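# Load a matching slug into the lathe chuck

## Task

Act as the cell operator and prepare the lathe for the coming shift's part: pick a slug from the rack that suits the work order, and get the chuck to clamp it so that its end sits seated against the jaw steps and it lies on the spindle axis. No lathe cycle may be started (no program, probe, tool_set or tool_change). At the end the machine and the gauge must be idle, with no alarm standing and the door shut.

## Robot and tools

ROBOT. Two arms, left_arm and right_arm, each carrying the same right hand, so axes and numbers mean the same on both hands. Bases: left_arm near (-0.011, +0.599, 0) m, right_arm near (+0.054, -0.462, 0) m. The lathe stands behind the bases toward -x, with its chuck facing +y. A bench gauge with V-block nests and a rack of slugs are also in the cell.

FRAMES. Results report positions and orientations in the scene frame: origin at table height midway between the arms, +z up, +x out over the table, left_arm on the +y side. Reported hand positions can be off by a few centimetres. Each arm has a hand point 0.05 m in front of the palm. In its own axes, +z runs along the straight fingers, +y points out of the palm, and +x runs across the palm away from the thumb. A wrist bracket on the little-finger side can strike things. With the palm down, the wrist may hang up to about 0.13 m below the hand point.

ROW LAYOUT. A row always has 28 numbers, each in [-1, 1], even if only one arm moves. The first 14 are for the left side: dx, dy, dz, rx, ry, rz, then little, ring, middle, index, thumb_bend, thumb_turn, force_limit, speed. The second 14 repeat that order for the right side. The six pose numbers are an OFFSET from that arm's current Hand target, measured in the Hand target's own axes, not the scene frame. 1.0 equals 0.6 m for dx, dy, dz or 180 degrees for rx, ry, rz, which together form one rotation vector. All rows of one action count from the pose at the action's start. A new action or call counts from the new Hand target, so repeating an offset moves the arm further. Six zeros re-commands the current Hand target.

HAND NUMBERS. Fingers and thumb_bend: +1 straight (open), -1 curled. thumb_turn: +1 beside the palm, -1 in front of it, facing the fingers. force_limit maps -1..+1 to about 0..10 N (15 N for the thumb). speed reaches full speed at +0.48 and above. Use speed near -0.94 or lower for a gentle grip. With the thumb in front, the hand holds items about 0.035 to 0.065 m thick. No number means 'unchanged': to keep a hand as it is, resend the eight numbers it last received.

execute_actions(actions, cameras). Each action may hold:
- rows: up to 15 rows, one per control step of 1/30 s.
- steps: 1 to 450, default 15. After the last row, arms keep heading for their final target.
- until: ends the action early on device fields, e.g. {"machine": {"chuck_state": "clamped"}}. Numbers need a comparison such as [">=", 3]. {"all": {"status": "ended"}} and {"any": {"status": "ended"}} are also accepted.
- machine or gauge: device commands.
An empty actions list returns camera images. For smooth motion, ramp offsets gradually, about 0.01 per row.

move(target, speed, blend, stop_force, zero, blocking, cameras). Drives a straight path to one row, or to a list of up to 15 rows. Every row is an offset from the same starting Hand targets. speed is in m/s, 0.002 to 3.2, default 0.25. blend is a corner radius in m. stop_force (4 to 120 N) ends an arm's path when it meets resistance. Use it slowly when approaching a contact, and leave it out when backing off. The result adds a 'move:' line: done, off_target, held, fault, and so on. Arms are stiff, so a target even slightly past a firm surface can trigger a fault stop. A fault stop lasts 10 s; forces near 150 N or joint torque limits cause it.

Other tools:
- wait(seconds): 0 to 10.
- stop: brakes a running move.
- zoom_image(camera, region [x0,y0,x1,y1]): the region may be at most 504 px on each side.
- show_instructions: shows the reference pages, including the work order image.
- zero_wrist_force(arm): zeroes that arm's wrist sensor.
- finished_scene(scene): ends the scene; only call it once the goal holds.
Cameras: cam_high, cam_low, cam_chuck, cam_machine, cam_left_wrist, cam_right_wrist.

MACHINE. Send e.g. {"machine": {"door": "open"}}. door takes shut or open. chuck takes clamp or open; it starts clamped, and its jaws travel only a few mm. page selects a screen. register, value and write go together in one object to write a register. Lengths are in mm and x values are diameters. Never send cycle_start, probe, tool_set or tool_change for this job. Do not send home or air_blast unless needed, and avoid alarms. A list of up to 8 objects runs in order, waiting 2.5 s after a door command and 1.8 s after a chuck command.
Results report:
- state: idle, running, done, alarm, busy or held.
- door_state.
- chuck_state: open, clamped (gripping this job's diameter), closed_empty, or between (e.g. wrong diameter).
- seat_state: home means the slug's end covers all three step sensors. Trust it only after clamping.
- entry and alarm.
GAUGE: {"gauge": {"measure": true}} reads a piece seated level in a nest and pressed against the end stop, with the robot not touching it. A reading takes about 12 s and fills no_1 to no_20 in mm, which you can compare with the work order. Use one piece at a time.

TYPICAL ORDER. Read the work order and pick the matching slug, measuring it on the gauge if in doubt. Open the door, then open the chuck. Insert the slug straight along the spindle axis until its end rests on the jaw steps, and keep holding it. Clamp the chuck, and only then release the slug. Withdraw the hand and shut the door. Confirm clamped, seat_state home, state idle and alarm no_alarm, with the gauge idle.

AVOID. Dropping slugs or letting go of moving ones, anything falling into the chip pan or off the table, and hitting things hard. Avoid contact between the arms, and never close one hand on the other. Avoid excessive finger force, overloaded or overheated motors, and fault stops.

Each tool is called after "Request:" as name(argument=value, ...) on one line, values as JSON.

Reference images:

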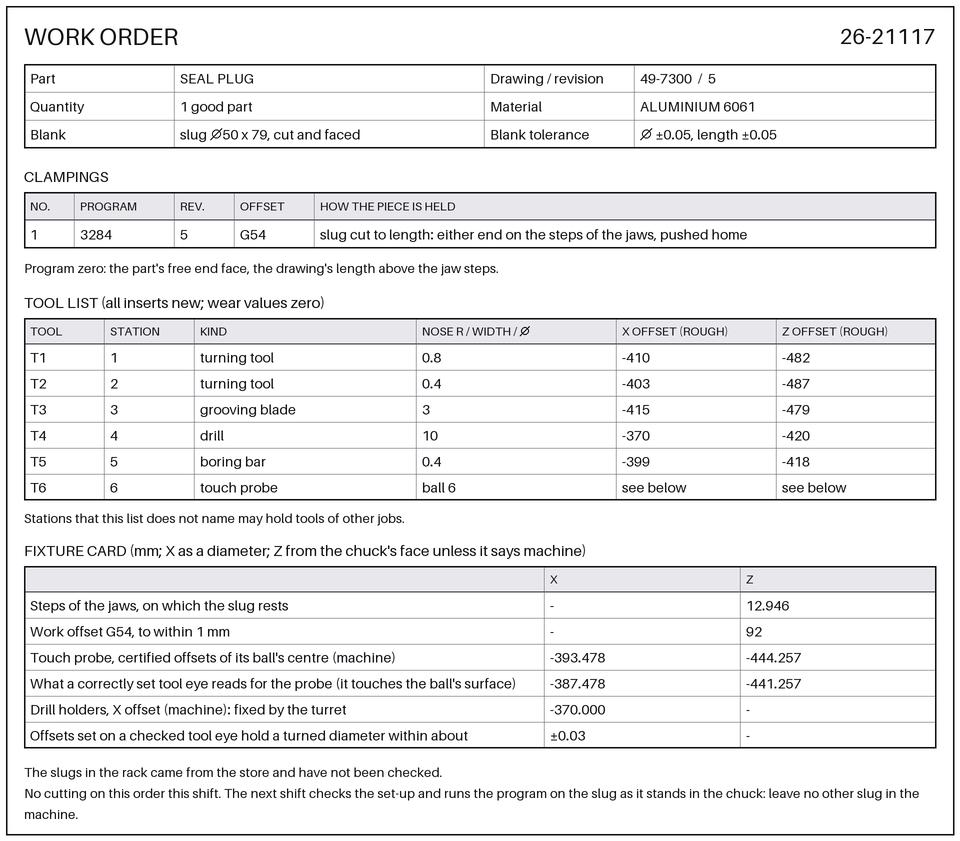

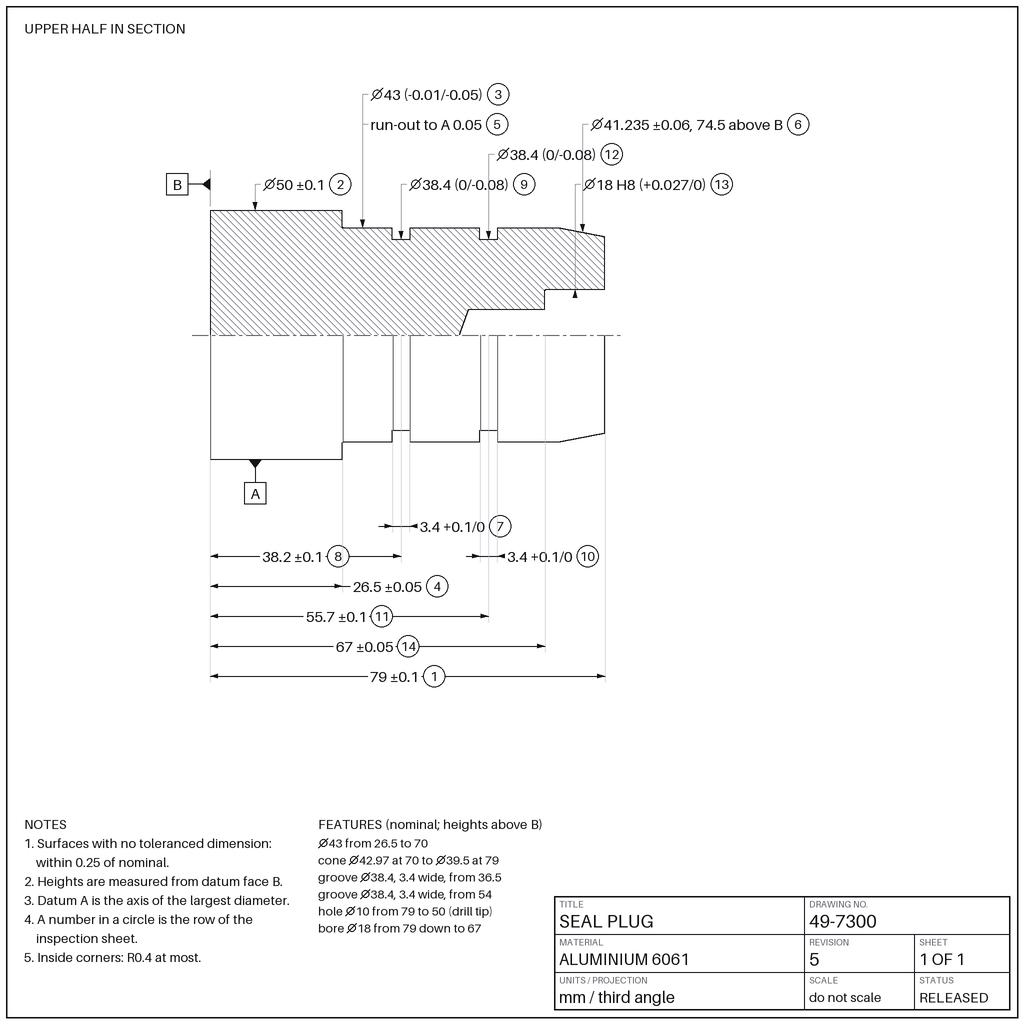

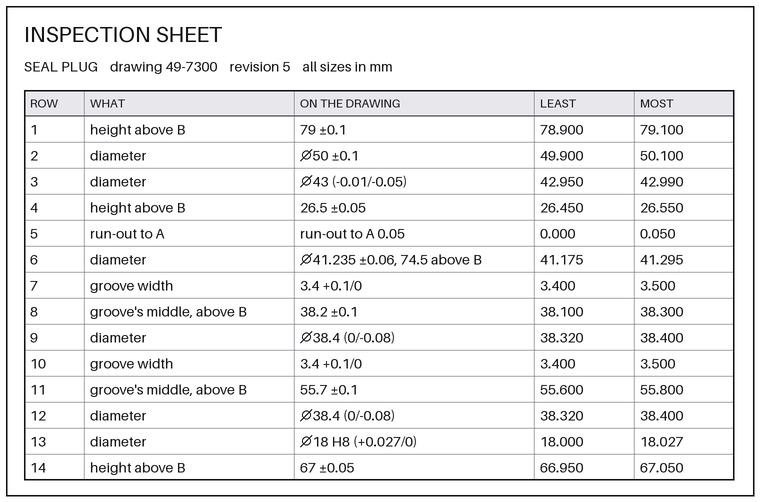

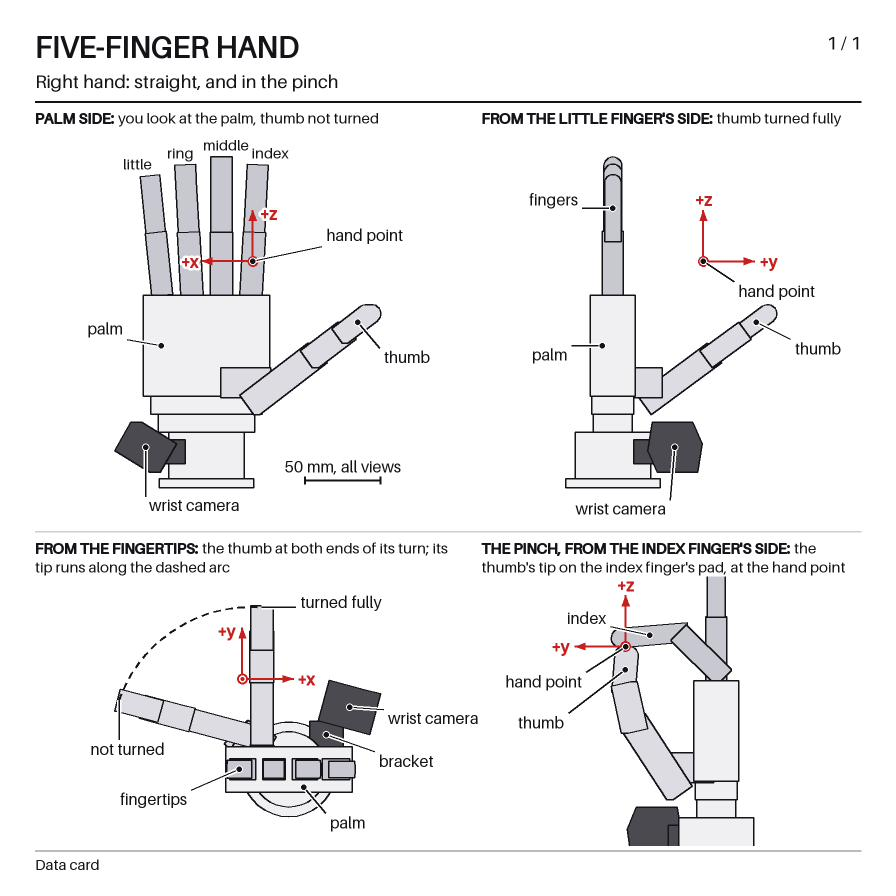

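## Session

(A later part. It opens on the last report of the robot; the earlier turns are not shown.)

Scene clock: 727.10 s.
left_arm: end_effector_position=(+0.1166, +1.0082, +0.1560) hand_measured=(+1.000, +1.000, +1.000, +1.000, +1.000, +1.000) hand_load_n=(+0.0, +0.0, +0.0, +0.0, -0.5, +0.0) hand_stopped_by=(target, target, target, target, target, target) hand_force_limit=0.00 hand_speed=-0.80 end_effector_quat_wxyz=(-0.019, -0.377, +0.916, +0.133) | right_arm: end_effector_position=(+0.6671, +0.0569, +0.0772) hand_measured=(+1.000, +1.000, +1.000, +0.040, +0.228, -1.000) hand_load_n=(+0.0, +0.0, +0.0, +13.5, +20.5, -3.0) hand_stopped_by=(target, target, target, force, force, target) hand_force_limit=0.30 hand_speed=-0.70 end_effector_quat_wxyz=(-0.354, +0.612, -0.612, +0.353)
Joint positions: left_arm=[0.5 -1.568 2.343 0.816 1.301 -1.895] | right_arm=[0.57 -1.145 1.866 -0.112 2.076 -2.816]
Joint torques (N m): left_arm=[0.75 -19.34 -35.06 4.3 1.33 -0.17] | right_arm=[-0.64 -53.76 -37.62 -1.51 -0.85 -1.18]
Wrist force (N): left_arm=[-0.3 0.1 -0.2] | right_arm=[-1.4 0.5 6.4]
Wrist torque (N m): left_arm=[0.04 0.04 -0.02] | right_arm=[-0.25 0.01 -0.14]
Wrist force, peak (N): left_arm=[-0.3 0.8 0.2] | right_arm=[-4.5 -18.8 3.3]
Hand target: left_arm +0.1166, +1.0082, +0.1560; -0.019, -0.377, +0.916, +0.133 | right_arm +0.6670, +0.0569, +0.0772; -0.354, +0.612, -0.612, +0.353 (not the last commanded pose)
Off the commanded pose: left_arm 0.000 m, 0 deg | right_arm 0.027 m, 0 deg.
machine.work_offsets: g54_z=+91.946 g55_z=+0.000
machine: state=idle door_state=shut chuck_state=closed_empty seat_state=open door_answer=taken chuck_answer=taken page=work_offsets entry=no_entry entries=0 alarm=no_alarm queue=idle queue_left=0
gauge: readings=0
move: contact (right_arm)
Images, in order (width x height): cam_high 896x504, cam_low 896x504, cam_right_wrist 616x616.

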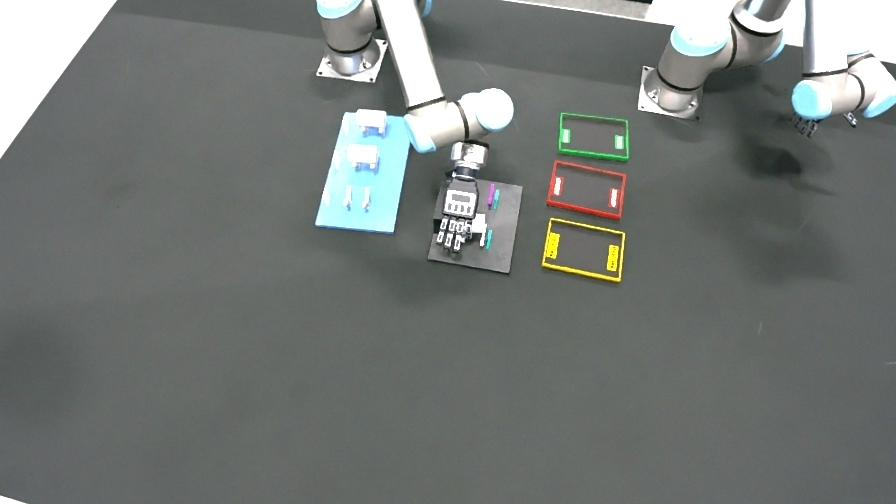

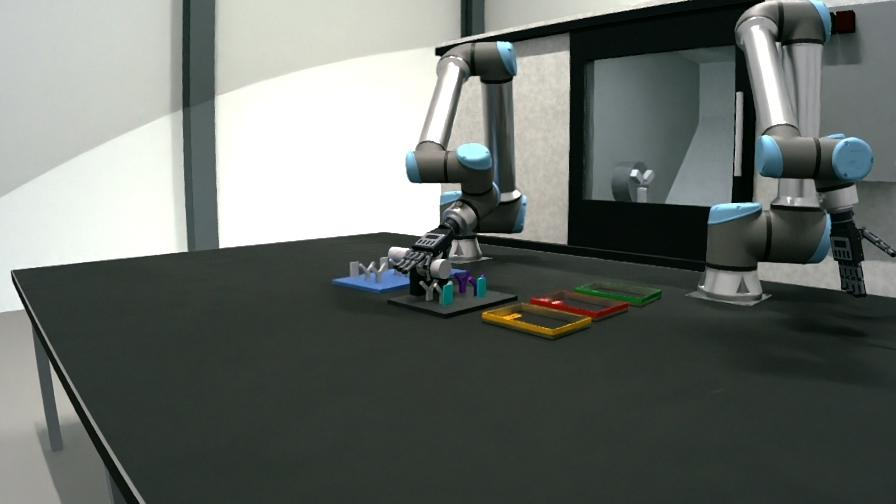

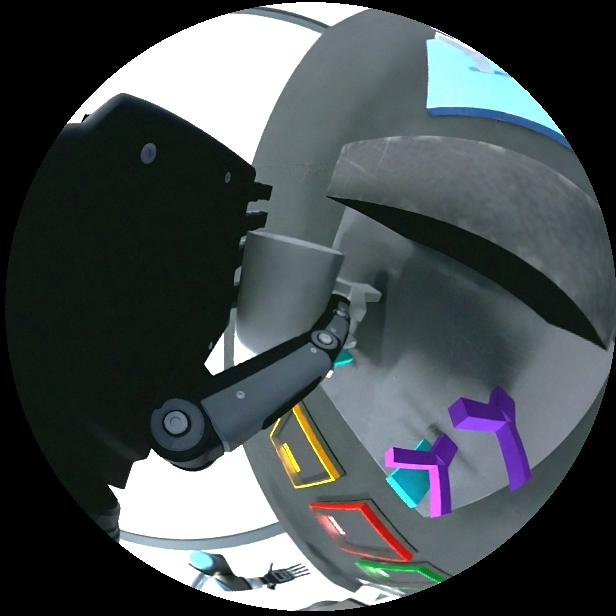

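Request:
move(target=[0,0,0,0,0,0,1,1,1,1,1,1,0,-0.8, -0.006,-0.0173,-0.01,0,0,0,1,1,1,-0.52,-0.3,-1,0.3,-0.7], speed=0.06)

Request:
move(target=[0,0,0,0,0,0,1,1,1,1,1,1,0,-0.8, 0,0.052,0.03,0,0,0,1,1,1,-0.52,-0.3,-1,0.3,-0.7], speed=0.04, stop_force=6, cameras=["cam_high","cam_low","cam_right_wrist"])

Request:
zoom_image(camera="cam_low", region=[380, 200, 520, 340])

Request:
zoom_image(camera="cam_high", region=[410, 160, 530, 280])

Request:
zoom_image(camera="cam_right_wrist", region=[200, 200, 450, 450])

Scene clock: 750.83 s.
left_arm: end_effector_position=(+0.1166, +1.0082, +0.1560) hand_measured=(+1.000, +1.000, +1.000, +1.000, +1.000, +1.000) hand_load_n=(+0.0, +0.0, +0.0, +0.0, +0.0, +0.0) hand_stopped_by=(target, target, target, target, target, target) hand_force_limit=0.00 hand_speed=-0.80 end_effector_quat_wxyz=(-0.019, -0.377, +0.916, +0.133) | right_arm: end_effector_position=(+0.6671, +0.0607, +0.0895) hand_measured=(+1.000, +1.000, +1.000, +0.040, +0.228, -1.000) hand_load_n=(+0.0, +0.0, +0.0, +12.5, +21.0, -2.0) hand_stopped_by=(target, target, target, force, force, target) hand_force_limit=0.30 hand_speed=-0.70 end_effector_quat_wxyz=(-0.354, +0.612, -0.612, +0.353)
Joint positions: left_arm=[0.5 -1.568 2.343 0.816 1.301 -1.895] | right_arm=[0.575 -1.154 1.852 -0.088 2.08 -2.813]
Joint torques (N m): left_arm=[0.98 -19.54 -35.71 4.23 1.5 -0.34] | right_arm=[-7.26 -53.69 -22.47 -2.38 1.44 1.99]
Wrist force (N): left_arm=[-0.1 0.3 -0.1] | right_arm=[-1.8 2.8 5.3]
Wrist torque (N m): left_arm=[0.06 0.00 -0.01] | right_arm=[-0.23 0.02 -0.09]
Wrist force, peak (N): left_arm=[-0.3 0.7 -0.3] | right_arm=[-1.3 0.5 6.7]
Hand target: left_arm +0.1166, +1.0082, +0.1560; -0.019, -0.377, +0.916, +0.133 | right_arm +0.6670, +0.0605, +0.0892; -0.354, +0.612, -0.612, +0.353
Off the commanded pose: left_arm 0.000 m, 0 deg | right_arm 0.000 m, 0 deg.
machine.work_offsets: g54_z=+91.946 g55_z=+0.000
machine: state=idle door_state=shut chuck_state=closed_empty seat_state=open door_answer=taken chuck_answer=taken page=work_offsets entry=no_entry entries=0 alarm=no_alarm queue=idle queue_left=0
gauge: readings=0
move: done

Scene clock: 752.27 s.
left_arm: end_effector_position=(+0.1166, +1.0082, +0.1560) hand_measured=(+1.000, +1.000, +1.000, +1.000, +1.000, +1.000) hand_load_n=(+0.0, +0.0, +0.0, +0.0, +0.0, +0.0) hand_stopped_by=(target, target, target, target, target, target) hand_force_limit=0.00 hand_speed=-0.80 end_effector_quat_wxyz=(-0.019, -0.377, +0.916, +0.133) | right_arm: end_effector_position=(+0.6670, +0.0605, +0.0770) hand_measured=(+1.000, +1.000, +1.000, +0.040, +0.228, -1.000) hand_load_n=(+0.0, +0.0, +0.0, +14.0, +20.0, -3.0) hand_stopped_by=(target, target, target, force, force, target) hand_force_limit=0.30 hand_speed=-0.70 end_effector_quat_wxyz=(-0.354, +0.612, -0.613, +0.353)
Joint positions: left_arm=[0.5 -1.568 2.343 0.816 1.301 -1.895] | right_arm=[0.575 -1.14 1.86 -0.109 2.08 -2.813]
Joint torques (N m): left_arm=[2.1 -20.04 -35.4 4.23 1.45 -0.23] | right_arm=[12.07 -51.97 -36.33 -1.08 -1.37 1.31]
Wrist force (N): left_arm=[0.0 0.3 -0.2] | right_arm=[-1.4 -2.6 7.5]
Wrist torque (N m): left_arm=[0.07 -0.01 0.00] | right_arm=[-0.43 -0.03 -0.20]
Wrist force, peak (N): left_arm=[-0.5 0.6 0.1] | right_arm=[-3.7 -20.1 2.0]
Hand target: left_arm +0.1166, +1.0082, +0.1560; -0.019, -0.377, +0.916, +0.133 | right_arm +0.6670, +0.0606, +0.0770; -0.354, +0.612, -0.612, +0.353 (not the last commanded pose)
Off the commanded pose: left_arm 0.000 m, 0 deg | right_arm 0.024 m, 0 deg.
machine.work_offsets: g54_z=+91.946 g55_z=+0.000
machine: state=idle door_state=shut chuck_state=closed_empty seat_state=open door_answer=taken chuck_answer=taken page=work_offsets entry=no_entry entries=0 alarm=no_alarm queue=idle queue_left=0
gauge: readings=0
move: contact (right_arm)
Images, in order (width x height): cam_high 896x504, cam_low 896x504, cam_right_wrist 616x616.

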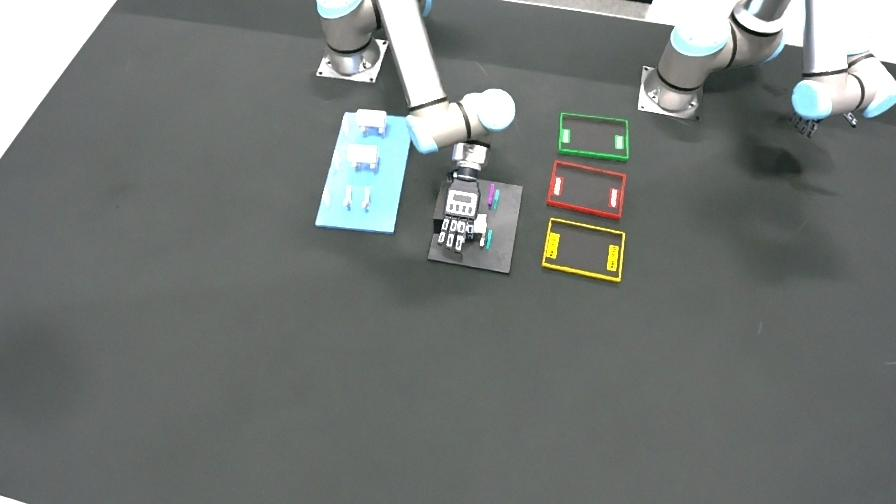

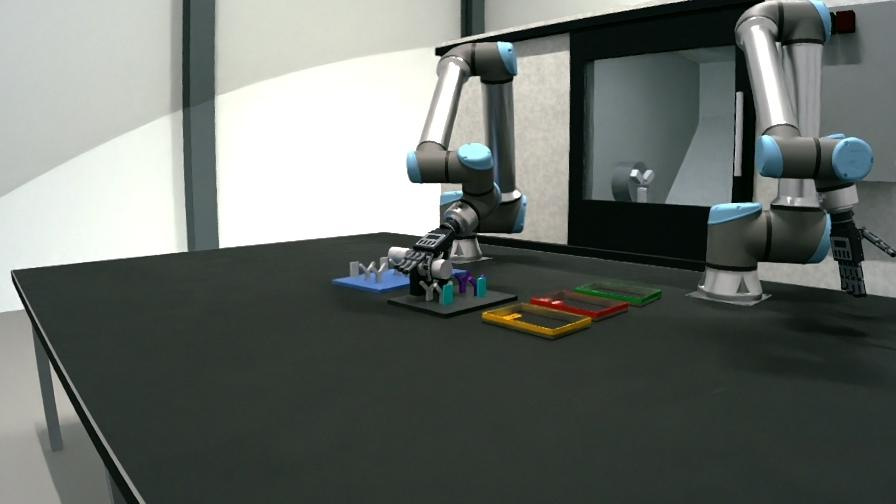

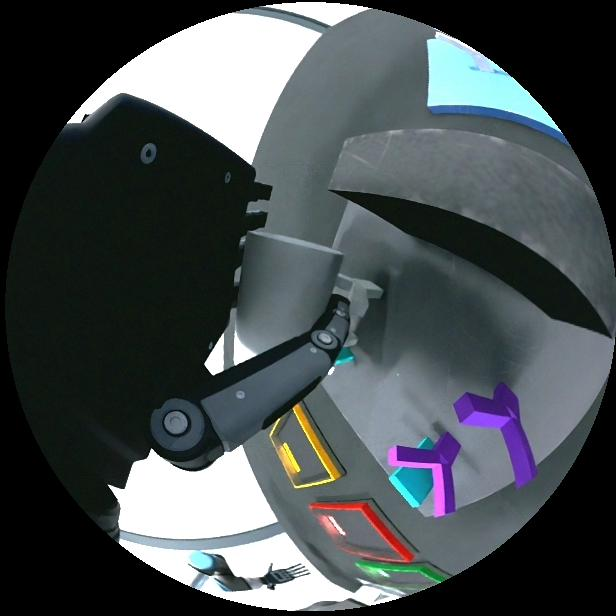

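Scaled by 3.600 from the camera's 896x504 image, which has a finer 1280x720 frame.

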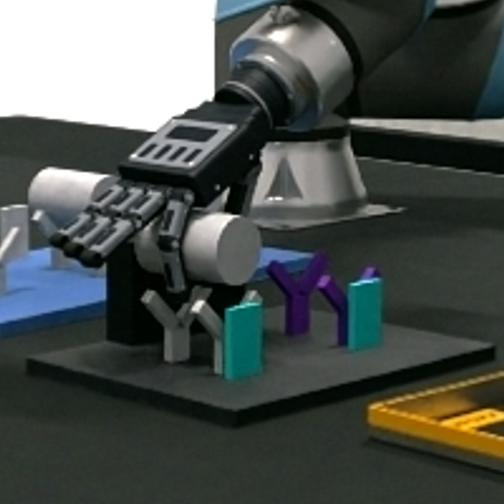

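Scaled by 4.200 from the camera's 896x504 image, which has a finer 1280x720 frame.

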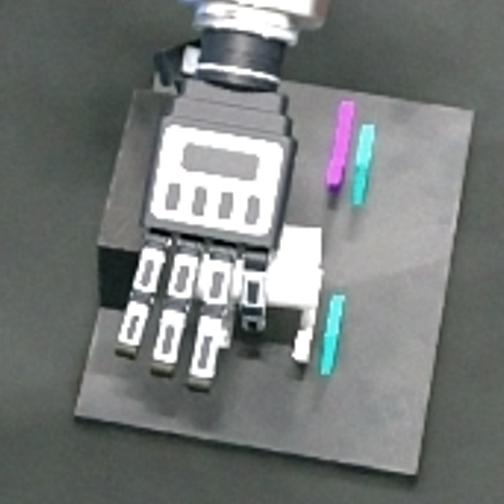

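Scaled by 2.016 from the camera's 616x616 image, which has a finer 880x880 frame.

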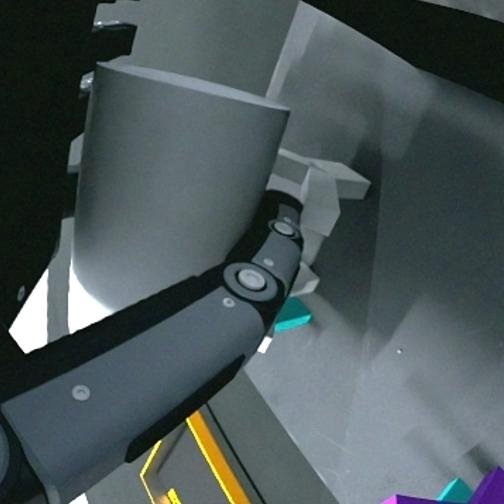

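Request:
move(target=[[0,0,0,0,0,0,1,1,1,1,1,1,0,-0.8, 0,-0.1775,-0.1025,0,0,0,1,1,1,-0.52,-0.3,-1,0.3,-0.7],[0,0,0,0,0,0,1,1,1,1,1,1,0,-0.8, 0.5417,-0.14,-0.1675,0,0,0,1,1,1,-0.52,-0.3,-1,0.3,-0.7],[0,0,0,0,0,0,1,1,1,1,1,1,0,-0.8, 0.5417,0.0043,-0.0842,0,0,0,1,1,1,-0.52,-0.3,-1,0.3,-0.7]], speed=0.15, blend=[0.02,0.02,0])

Request:
move(target=[0,0,0,0,0,0,1,1,1,1,1,1,0,-0.8, 0,0.0635,0.0367,0,0,0,1,1,1,-0.52,-0.3,-1,0.3,-0.7], speed=0.04, stop_force=6, cameras=["cam_high","cam_low","cam_right_wrist"])

Request:
zoom_image(camera="cam_low", region=[320, 200, 440, 320])

Request:
zoom_image(camera="cam_right_wrist", region=[200, 200, 450, 450])

Scene clock: 804.67 s.
left_arm: end_effector_position=(+0.1166, +1.0082, +0.1560) hand_measured=(+1.000, +1.000, +1.000, +1.000, +1.000, +1.000) hand_load_n=(+0.0, +0.0, +0.0, +0.0, +0.0, +0.0) hand_stopped_by=(target, target, target, target, target, target) hand_force_limit=0.00 hand_speed=-0.80 end_effector_quat_wxyz=(-0.019, -0.377, +0.916, +0.133) | right_arm: end_effector_position=(+0.6220, -0.2645, +0.1000) hand_measured=(+1.000, +1.000, +1.000, +0.040, +0.228, -1.000) hand_load_n=(+0.0, -0.5, +0.0, +13.0, +21.5, -2.0) hand_stopped_by=(target, target, target, force, force, target) hand_force_limit=0.30 hand_speed=-0.70 end_effector_quat_wxyz=(-0.354, +0.612, -0.613, +0.353)
Joint positions: left_arm=[0.5 -1.568 2.343 0.816 1.301 -1.895] | right_arm=[-0.045 -1.541 2.325 -0.26 1.552 -3.152]
Joint torques (N m): left_arm=[0.94 -19.48 -35.42 4.27 1.8 -0.4] | right_arm=[10.25 -17.85 -30.59 -2.05 1.36 1.82]
Wrist force (N): left_arm=[-0.2 0.3 0.0] | right_arm=[-2.1 2.2 5.0]
Wrist torque (N m): left_arm=[0.06 0.02 -0.02] | right_arm=[-0.27 0.07 0.23]
Wrist force, peak (N): left_arm=[-0.9 0.6 0.1] | right_arm=[-1.7 -1.5 9.0]
Hand target: left_arm +0.1166, +1.0082, +0.1560; -0.019, -0.377, +0.916, +0.133 | right_arm +0.6220, -0.2645, +0.1000; -0.354, +0.612, -0.612, +0.353
Off the commanded pose: left_arm 0.000 m, 0 deg | right_arm 0.000 m, 0 deg.
machine.work_offsets: g54_z=+91.946 g55_z=+0.000
machine: state=idle door_state=shut chuck_state=closed_empty seat_state=open door_answer=taken chuck_answer=taken page=work_offsets entry=no_entry entries=0 alarm=no_alarm queue=idle queue_left=0
gauge: readings=0
move: done

Scene clock: 806.90 s.
left_arm: end_effector_position=(+0.1166, +1.0082, +0.1560) hand_measured=(+1.000, +1.000, +1.000, +1.000, +1.000, +1.000) hand_load_n=(+0.5, +0.0, +0.0, +0.0, +0.0, +0.0) hand_stopped_by=(target, target, target, target, target, target) hand_force_limit=0.00 hand_speed=-0.80 end_effector_quat_wxyz=(-0.019, -0.377, +0.916, +0.133) | right_arm: end_effector_position=(+0.6220, -0.2645, +0.0570) hand_measured=(+1.000, +1.000, +1.000, +0.040, +0.228, -1.000) hand_load_n=(+0.0, +0.0, -0.5, +9.0, +17.5, -1.5) hand_stopped_by=(target, target, target, force, force, target) hand_force_limit=0.30 hand_speed=-0.70 end_effector_quat_wxyz=(-0.354, +0.612, -0.612, +0.353)
Joint positions: left_arm=[0.5 -1.568 2.343 0.816 1.301 -1.895] | right_arm=[-0.045 -1.468 2.357 -0.365 1.552 -3.152]
Joint torques (N m): left_arm=[1.04 -20.23 -35.43 4.34 1.62 -0.2] | right_arm=[8.86 -20.97 -32.38 -1.59 1.2 0.24]
Wrist force (N): left_arm=[-0.2 0.7 -0.1] | right_arm=[-3.7 -1.2 6.9]
Wrist torque (N m): left_arm=[0.12 0.02 0.00] | right_arm=[-0.45 0.14 0.08]
Wrist force, peak (N): left_arm=[-0.3 0.8 -0.3] | right_arm=[-3.8 -12.4 13.6]
Hand target: left_arm +0.1166, +1.0082, +0.1560; -0.019, -0.377, +0.916, +0.133 | right_arm +0.6220, -0.2645, +0.0570; -0.354, +0.612, -0.612, +0.353 (not the last commanded pose)
Off the commanded pose: left_arm 0.000 m, 0 deg | right_arm 0.001 m, 0 deg.
machine.work_offsets: g54_z=+91.946 g55_z=+0.000
machine: state=idle door_state=shut chuck_state=closed_empty seat_state=open door_answer=taken chuck_answer=taken page=work_offsets entry=no_entry entries=0 alarm=no_alarm queue=idle queue_left=0
gauge: readings=0
move: contact (right_arm)
Images, in order (width x height): cam_high 896x504, cam_low 896x504, cam_right_wrist 616x616.

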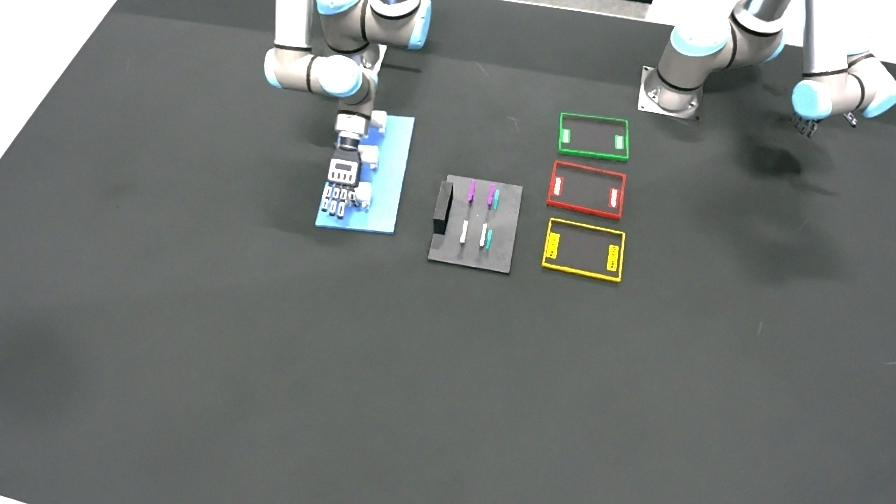

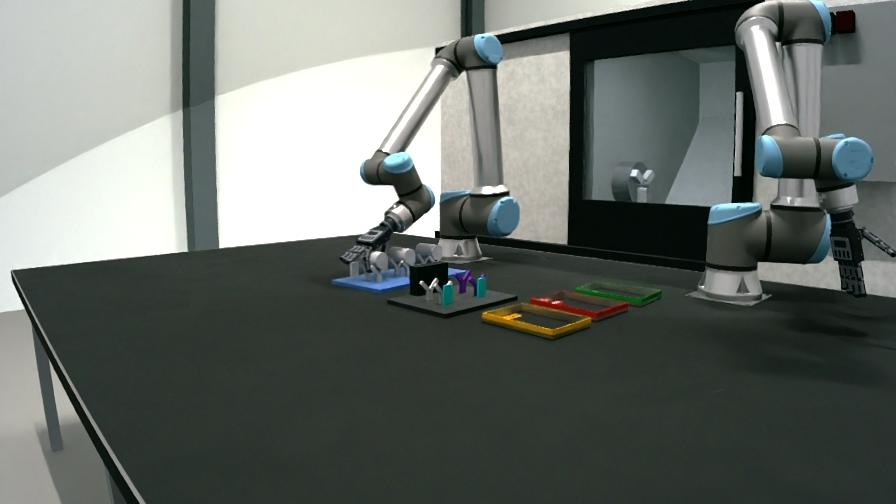

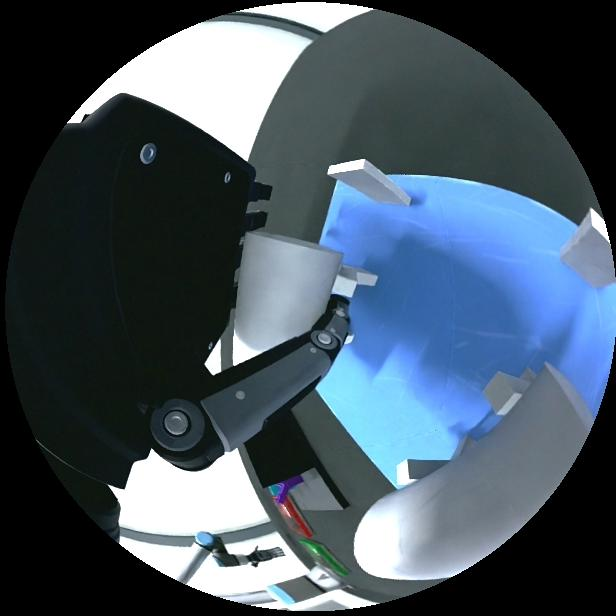

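Scaled by 4.200 from the camera's 896x504 image, which has a finer 1280x720 frame.

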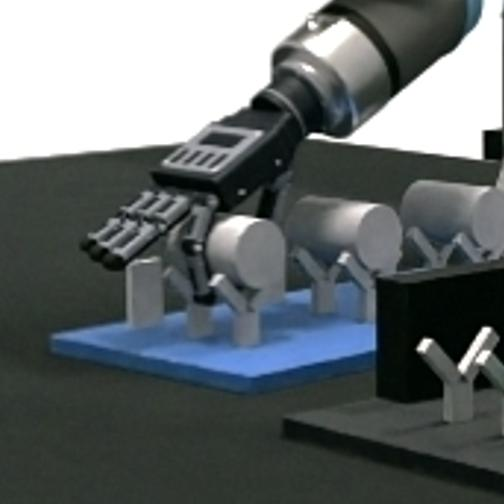

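Scaled by 2.016 from the camera's 616x616 image, which has a finer 880x880 frame.

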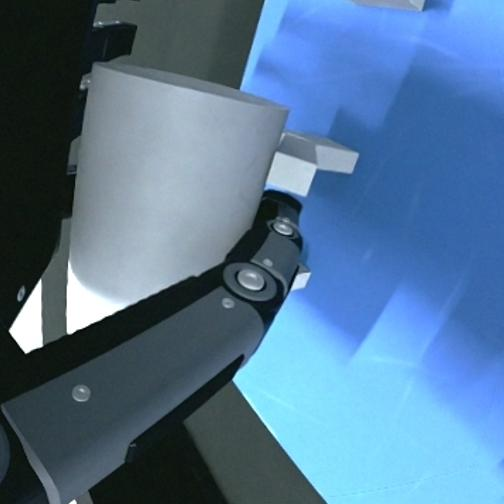

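Request:
zoom_image(camera="cam_high", region=[310, 140, 410, 240])

Scaled by 5.040 from the camera's 896x504 image, which has a finer 1280x720 frame.

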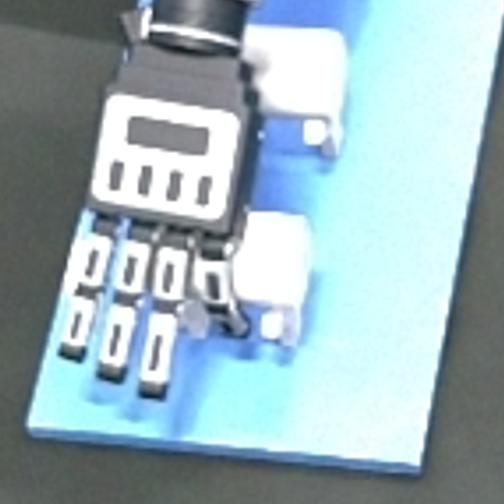

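Request:
move(target=[0,0,0,0,0,0,1,1,1,1,1,1,0,-0.8, 0,0,0,0,0,0,1,1,1,1,1,-1,0,-0.4], speed=0.03)

Request:
move(target=[0,0,0,0,0,0,1,1,1,1,1,1,0,-0.8, -0.01,0.0029,0.0017,0,0,0,1,1,1,1,1,-1,0,-0.4], speed=0.03, stop_force=6)

Request:
move(target=[0,0,0,0,0,0,1,1,1,1,1,1,0,-0.8, 0,0,0,0,0,0,1,1,1,-0.2,-0.1,-1,-0.6,-0.8], speed=0.03)

Request:
move(target=[0,0,0,0,0,0,1,1,1,1,1,1,0,-0.8, 0,0,0,0,0,0,1,1,1,-0.4,-0.3,-1,0.4,-0.85], speed=0.03, cameras=["cam_high","cam_low","cam_right_wrist"])

Request:
zoom_image(camera="cam_low", region=[320, 200, 440, 320])

Request:
zoom_image(camera="cam_high", region=[310, 140, 410, 240])

Scene clock: 852.20 s.
left_arm: end_effector_position=(+0.1166, +1.0082, +0.1560) hand_measured=(+1.000, +1.000, +1.000, +1.000, +1.000, +1.000) hand_load_n=(+0.0, +0.0, +0.0, +0.0, +0.0, +0.0) hand_stopped_by=(target, target, target, target, target, target) hand_force_limit=0.00 hand_speed=-0.80 end_effector_quat_wxyz=(-0.019, -0.377, +0.916, +0.133) | right_arm: end_effector_position=(+0.6220, -0.2645, +0.0570) hand_measured=(+1.000, +1.000, +1.000, +1.000, +1.000, -1.000) hand_load_n=(+0.0, +0.0, +0.0, +0.0, +0.0, +0.0) hand_stopped_by=(target, target, target, target, target, target) hand_force_limit=0.00 hand_speed=-0.40 end_effector_quat_wxyz=(-0.354, +0.612, -0.612, +0.353)
Joint positions: left_arm=[0.5 -1.568 2.343 0.816 1.301 -1.895] | right_arm=[-0.045 -1.468 2.357 -0.365 1.552 -3.152]
Joint torques (N m): left_arm=[-0.2 -20.02 -35.21 4.2 1.71 -0.34] | right_arm=[-9.31 -24.3 -29.83 -1.76 -2.3 -2.61]
Wrist force (N): left_arm=[-0.2 0.1 -0.4] | right_arm=[-2.8 -2.2 3.0]
Wrist torque (N m): left_arm=[0.06 0.03 -0.02] | right_arm=[-0.43 0.20 0.14]
Wrist force, peak (N): left_arm=[-0.7 0.4 -0.5] | right_arm=[-3.9 -1.6 7.0]
Hand target: left_arm +0.1166, +1.0082, +0.1560; -0.019, -0.377, +0.916, +0.133 | right_arm +0.6220, -0.2645, +0.0570; -0.354, +0.612, -0.612, +0.353
Off the commanded pose: left_arm 0.000 m, 0 deg | right_arm 0.000 m, 0 deg.
machine.work_offsets: g54_z=+91.946 g55_z=+0.000
machine: state=idle door_state=shut chuck_state=closed_empty seat_state=open door_answer=taken chuck_answer=taken page=work_offsets entry=no_entry entries=0 alarm=no_alarm queue=idle queue_left=0
gauge: readings=0
move: done

Scene clock: 853.67 s.
left_arm: end_effector_position=(+0.1166, +1.0082, +0.1560) hand_measured=(+1.000, +1.000, +1.000, +1.000, +1.000, +1.000) hand_load_n=(+0.0, +0.0, +0.0, +0.0, +0.0, +0.0) hand_stopped_by=(target, target, target, target, target, target) hand_force_limit=0.00 hand_speed=-0.80 end_effector_quat_wxyz=(-0.019, -0.377, +0.916, +0.133) | right_arm: end_effector_position=(+0.6221, -0.2585, +0.0550) hand_measured=(+1.000, +1.000, +1.000, +1.000, +1.000, -1.000) hand_load_n=(+0.0, +0.0, +0.0, +0.0, +0.0, +0.0) hand_stopped_by=(target, target, target, target, target, target) hand_force_limit=0.00 hand_speed=-0.40 end_effector_quat_wxyz=(-0.354, +0.612, -0.612, +0.353)
Joint positions: left_arm=[0.5 -1.568 2.343 0.816 1.301 -1.895] | right_arm=[-0.028 -1.461 2.354 -0.369 1.567 -3.144]
Joint torques (N m): left_arm=[1.34 -20.55 -35.08 4.44 1.69 -0.3] | right_arm=[-10.64 -46.94 -15.22 1.4 -2.43 -2.48]
Wrist force (N): left_arm=[-0.1 0.5 0.0] | right_arm=[-2.7 -2.1 3.0]
Wrist torque (N m): left_arm=[0.08 0.01 0.00] | right_arm=[-0.41 0.18 -0.19]
Wrist force, peak (N): left_arm=[-0.6 0.4 0.3] | right_arm=[-3.0 -2.1 3.0]
Hand target: left_arm +0.1166, +1.0082, +0.1560; -0.019, -0.377, +0.916, +0.133 | right_arm +0.6220, -0.2585, +0.0550; -0.354, +0.612, -0.612, +0.353
Off the commanded pose: left_arm 0.000 m, 0 deg | right_arm 0.000 m, 0 deg.
machine.work_offsets: g54_z=+91.946 g55_z=+0.000
machine: state=idle door_state=shut chuck_state=closed_empty seat_state=open door_answer=taken chuck_answer=taken page=work_offsets entry=no_entry entries=0 alarm=no_alarm queue=idle queue_left=0
gauge: readings=0
move: done

Scene clock: 856.57 s.
left_arm: end_effector_position=(+0.1166, +1.0082, +0.1560) hand_measured=(+1.000, +1.000, +1.000, +1.000, +1.000, +1.000) hand_load_n=(+0.0, +0.0, +0.0, +0.0, +0.0, +0.0) hand_stopped_by=(target, target, target, target, target, target) hand_force_limit=0.00 hand_speed=-0.80 end_effector_quat_wxyz=(-0.019, -0.377, +0.916, +0.133) | right_arm: end_effector_position=(+0.6220, -0.2585, +0.0550) hand_measured=(+1.000, +1.000, +1.000, +0.152, +0.252, -1.000) hand_load_n=(+0.0, +0.0, +0.0, +2.5, +4.5, +0.0) hand_stopped_by=(target, target, target, force, force, target) hand_force_limit=-0.60 hand_speed=-0.80 end_effector_quat_wxyz=(-0.354, +0.612, -0.612, +0.353)
Joint positions: left_arm=[0.5 -1.568 2.343 0.816 1.301 -1.895] | right_arm=[-0.028 -1.461 2.354 -0.369 1.567 -3.144]
Joint torques (N m): left_arm=[0.55 -19.83 -35.4 4.2 1.91 -0.41] | right_arm=[-5.42 -33.51 -16.22 1.31 -2.46 -2.38]
Wrist force (N): left_arm=[-0.6 0.5 -0.5] | right_arm=[-3.4 -5.3 6.5]
Wrist torque (N m): left_arm=[0.12 0.08 -0.03] | right_arm=[-0.51 0.14 -0.22]
Wrist force, peak (N): left_arm=[-0.6 0.5 -0.5] | right_arm=[-3.6 -9.0 7.4]
Hand target: left_arm +0.1166, +1.0082, +0.1560; -0.019, -0.377, +0.916, +0.133 | right_arm +0.6220, -0.2585, +0.0550; -0.354, +0.612, -0.612, +0.353
Off the commanded pose: left_arm 0.000 m, 0 deg | right_arm 0.000 m, 0 deg.
machine.work_offsets: g54_z=+91.946 g55_z=+0.000
machine: state=idle door_state=shut chuck_state=closed_empty seat_state=open door_answer=taken chuck_answer=taken page=work_offsets entry=no_entry entries=0 alarm=no_alarm queue=idle queue_left=0
gauge: readings=0
move: done

Scene clock: 857.07 s.
left_arm: end_effector_position=(+0.1166, +1.0082, +0.1560) hand_measured=(+1.000, +1.000, +1.000, +1.000, +1.000, +1.000) hand_load_n=(+0.5, +0.0, +0.0, +0.0, +0.0, +0.0) hand_stopped_by=(target, target, target, target, target, target) hand_force_limit=0.00 hand_speed=-0.80 end_effector_quat_wxyz=(-0.019, -0.377, +0.916, +0.133) | right_arm: end_effector_position=(+0.6221, -0.2585, +0.0550) hand_measured=(+1.000, +1.000, +1.000, +0.112, +0.238, -1.000) hand_load_n=(+0.0, +0.0, +0.0, +7.0, +10.0, +0.5) hand_stopped_by=(target, target, target, force, force, target) hand_force_limit=0.40 hand_speed=-0.85 end_effector_quat_wxyz=(-0.354, +0.612, -0.612, +0.353)
Joint positions: left_arm=[0.5 -1.568 2.343 0.816 1.301 -1.895] | right_arm=[-0.028 -1.461 2.354 -0.369 1.567 -3.144]
Joint torques (N m): left_arm=[0.78 -19.28 -35.16 4.34 1.76 -0.36] | right_arm=[-3.63 -28.76 -16.1 3.78 -2.47 -2.63]
Wrist force (N): left_arm=[-0.1 0.5 -0.1] | right_arm=[-4.6 -16.0 11.0]
Wrist torque (N m): left_arm=[0.09 0.01 0.00] | right_arm=[-0.68 0.12 -0.28]
Wrist force, peak (N): left_arm=[-0.4 0.7 -0.1] | right_arm=[-4.6 -16.3 11.3]
Hand target: left_arm +0.1166, +1.0082, +0.1560; -0.019, -0.377, +0.916, +0.133 | right_arm +0.6220, -0.2585, +0.0550; -0.354, +0.612, -0.612, +0.353
Off the commanded pose: left_arm 0.000 m, 0 deg | right_arm 0.000 m, 0 deg.
machine.work_offsets: g54_z=+91.946 g55_z=+0.000
machine: state=idle door_state=shut chuck_state=closed_empty seat_state=open door_answer=taken chuck_answer=taken page=work_offsets entry=no_entry entries=0 alarm=no_alarm queue=idle queue_left=0
gauge: readings=0
move: done
Images, in order (width x height): cam_high 896x504, cam_low 896x504, cam_right_wrist 616x616.

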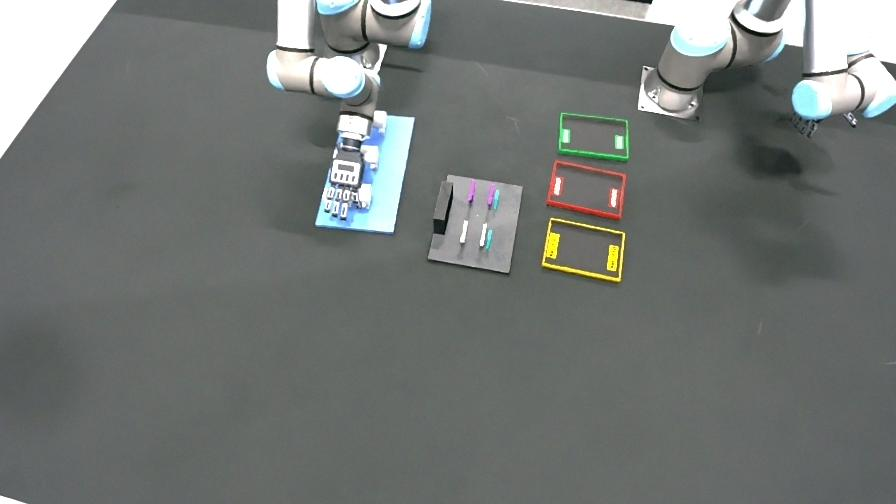

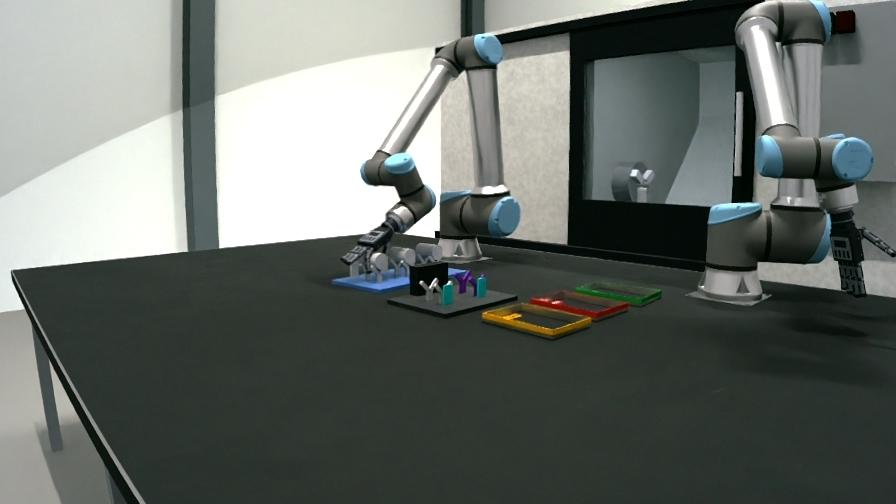

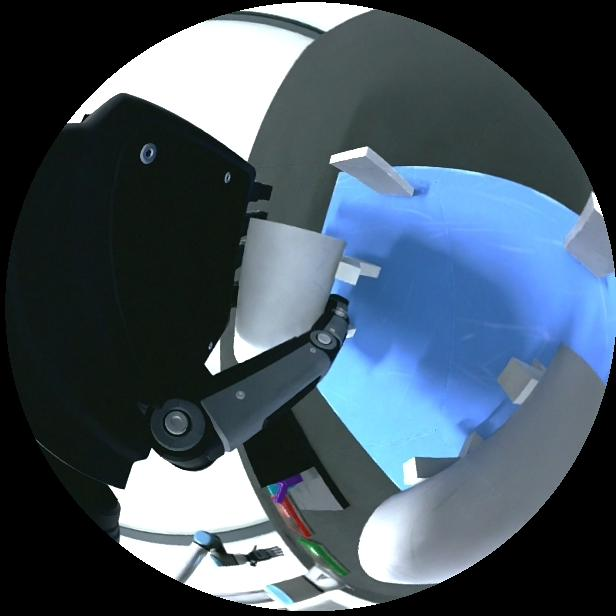

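Scaled by 4.200 from the camera's 896x504 image, which has a finer 1280x720 frame.

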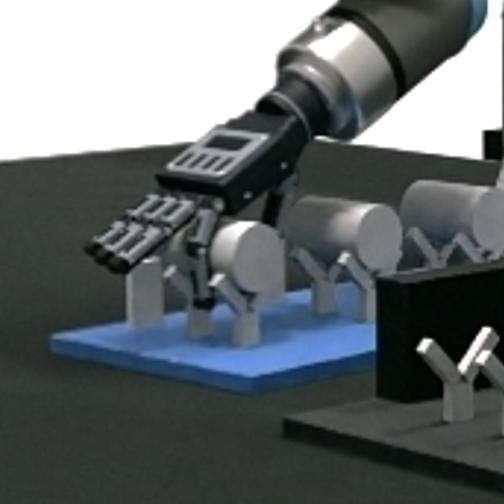

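Scaled by 5.040 from the camera's 896x504 image, which has a finer 1280x720 frame.

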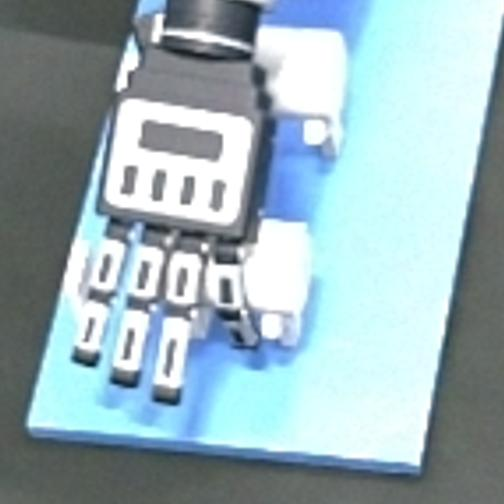

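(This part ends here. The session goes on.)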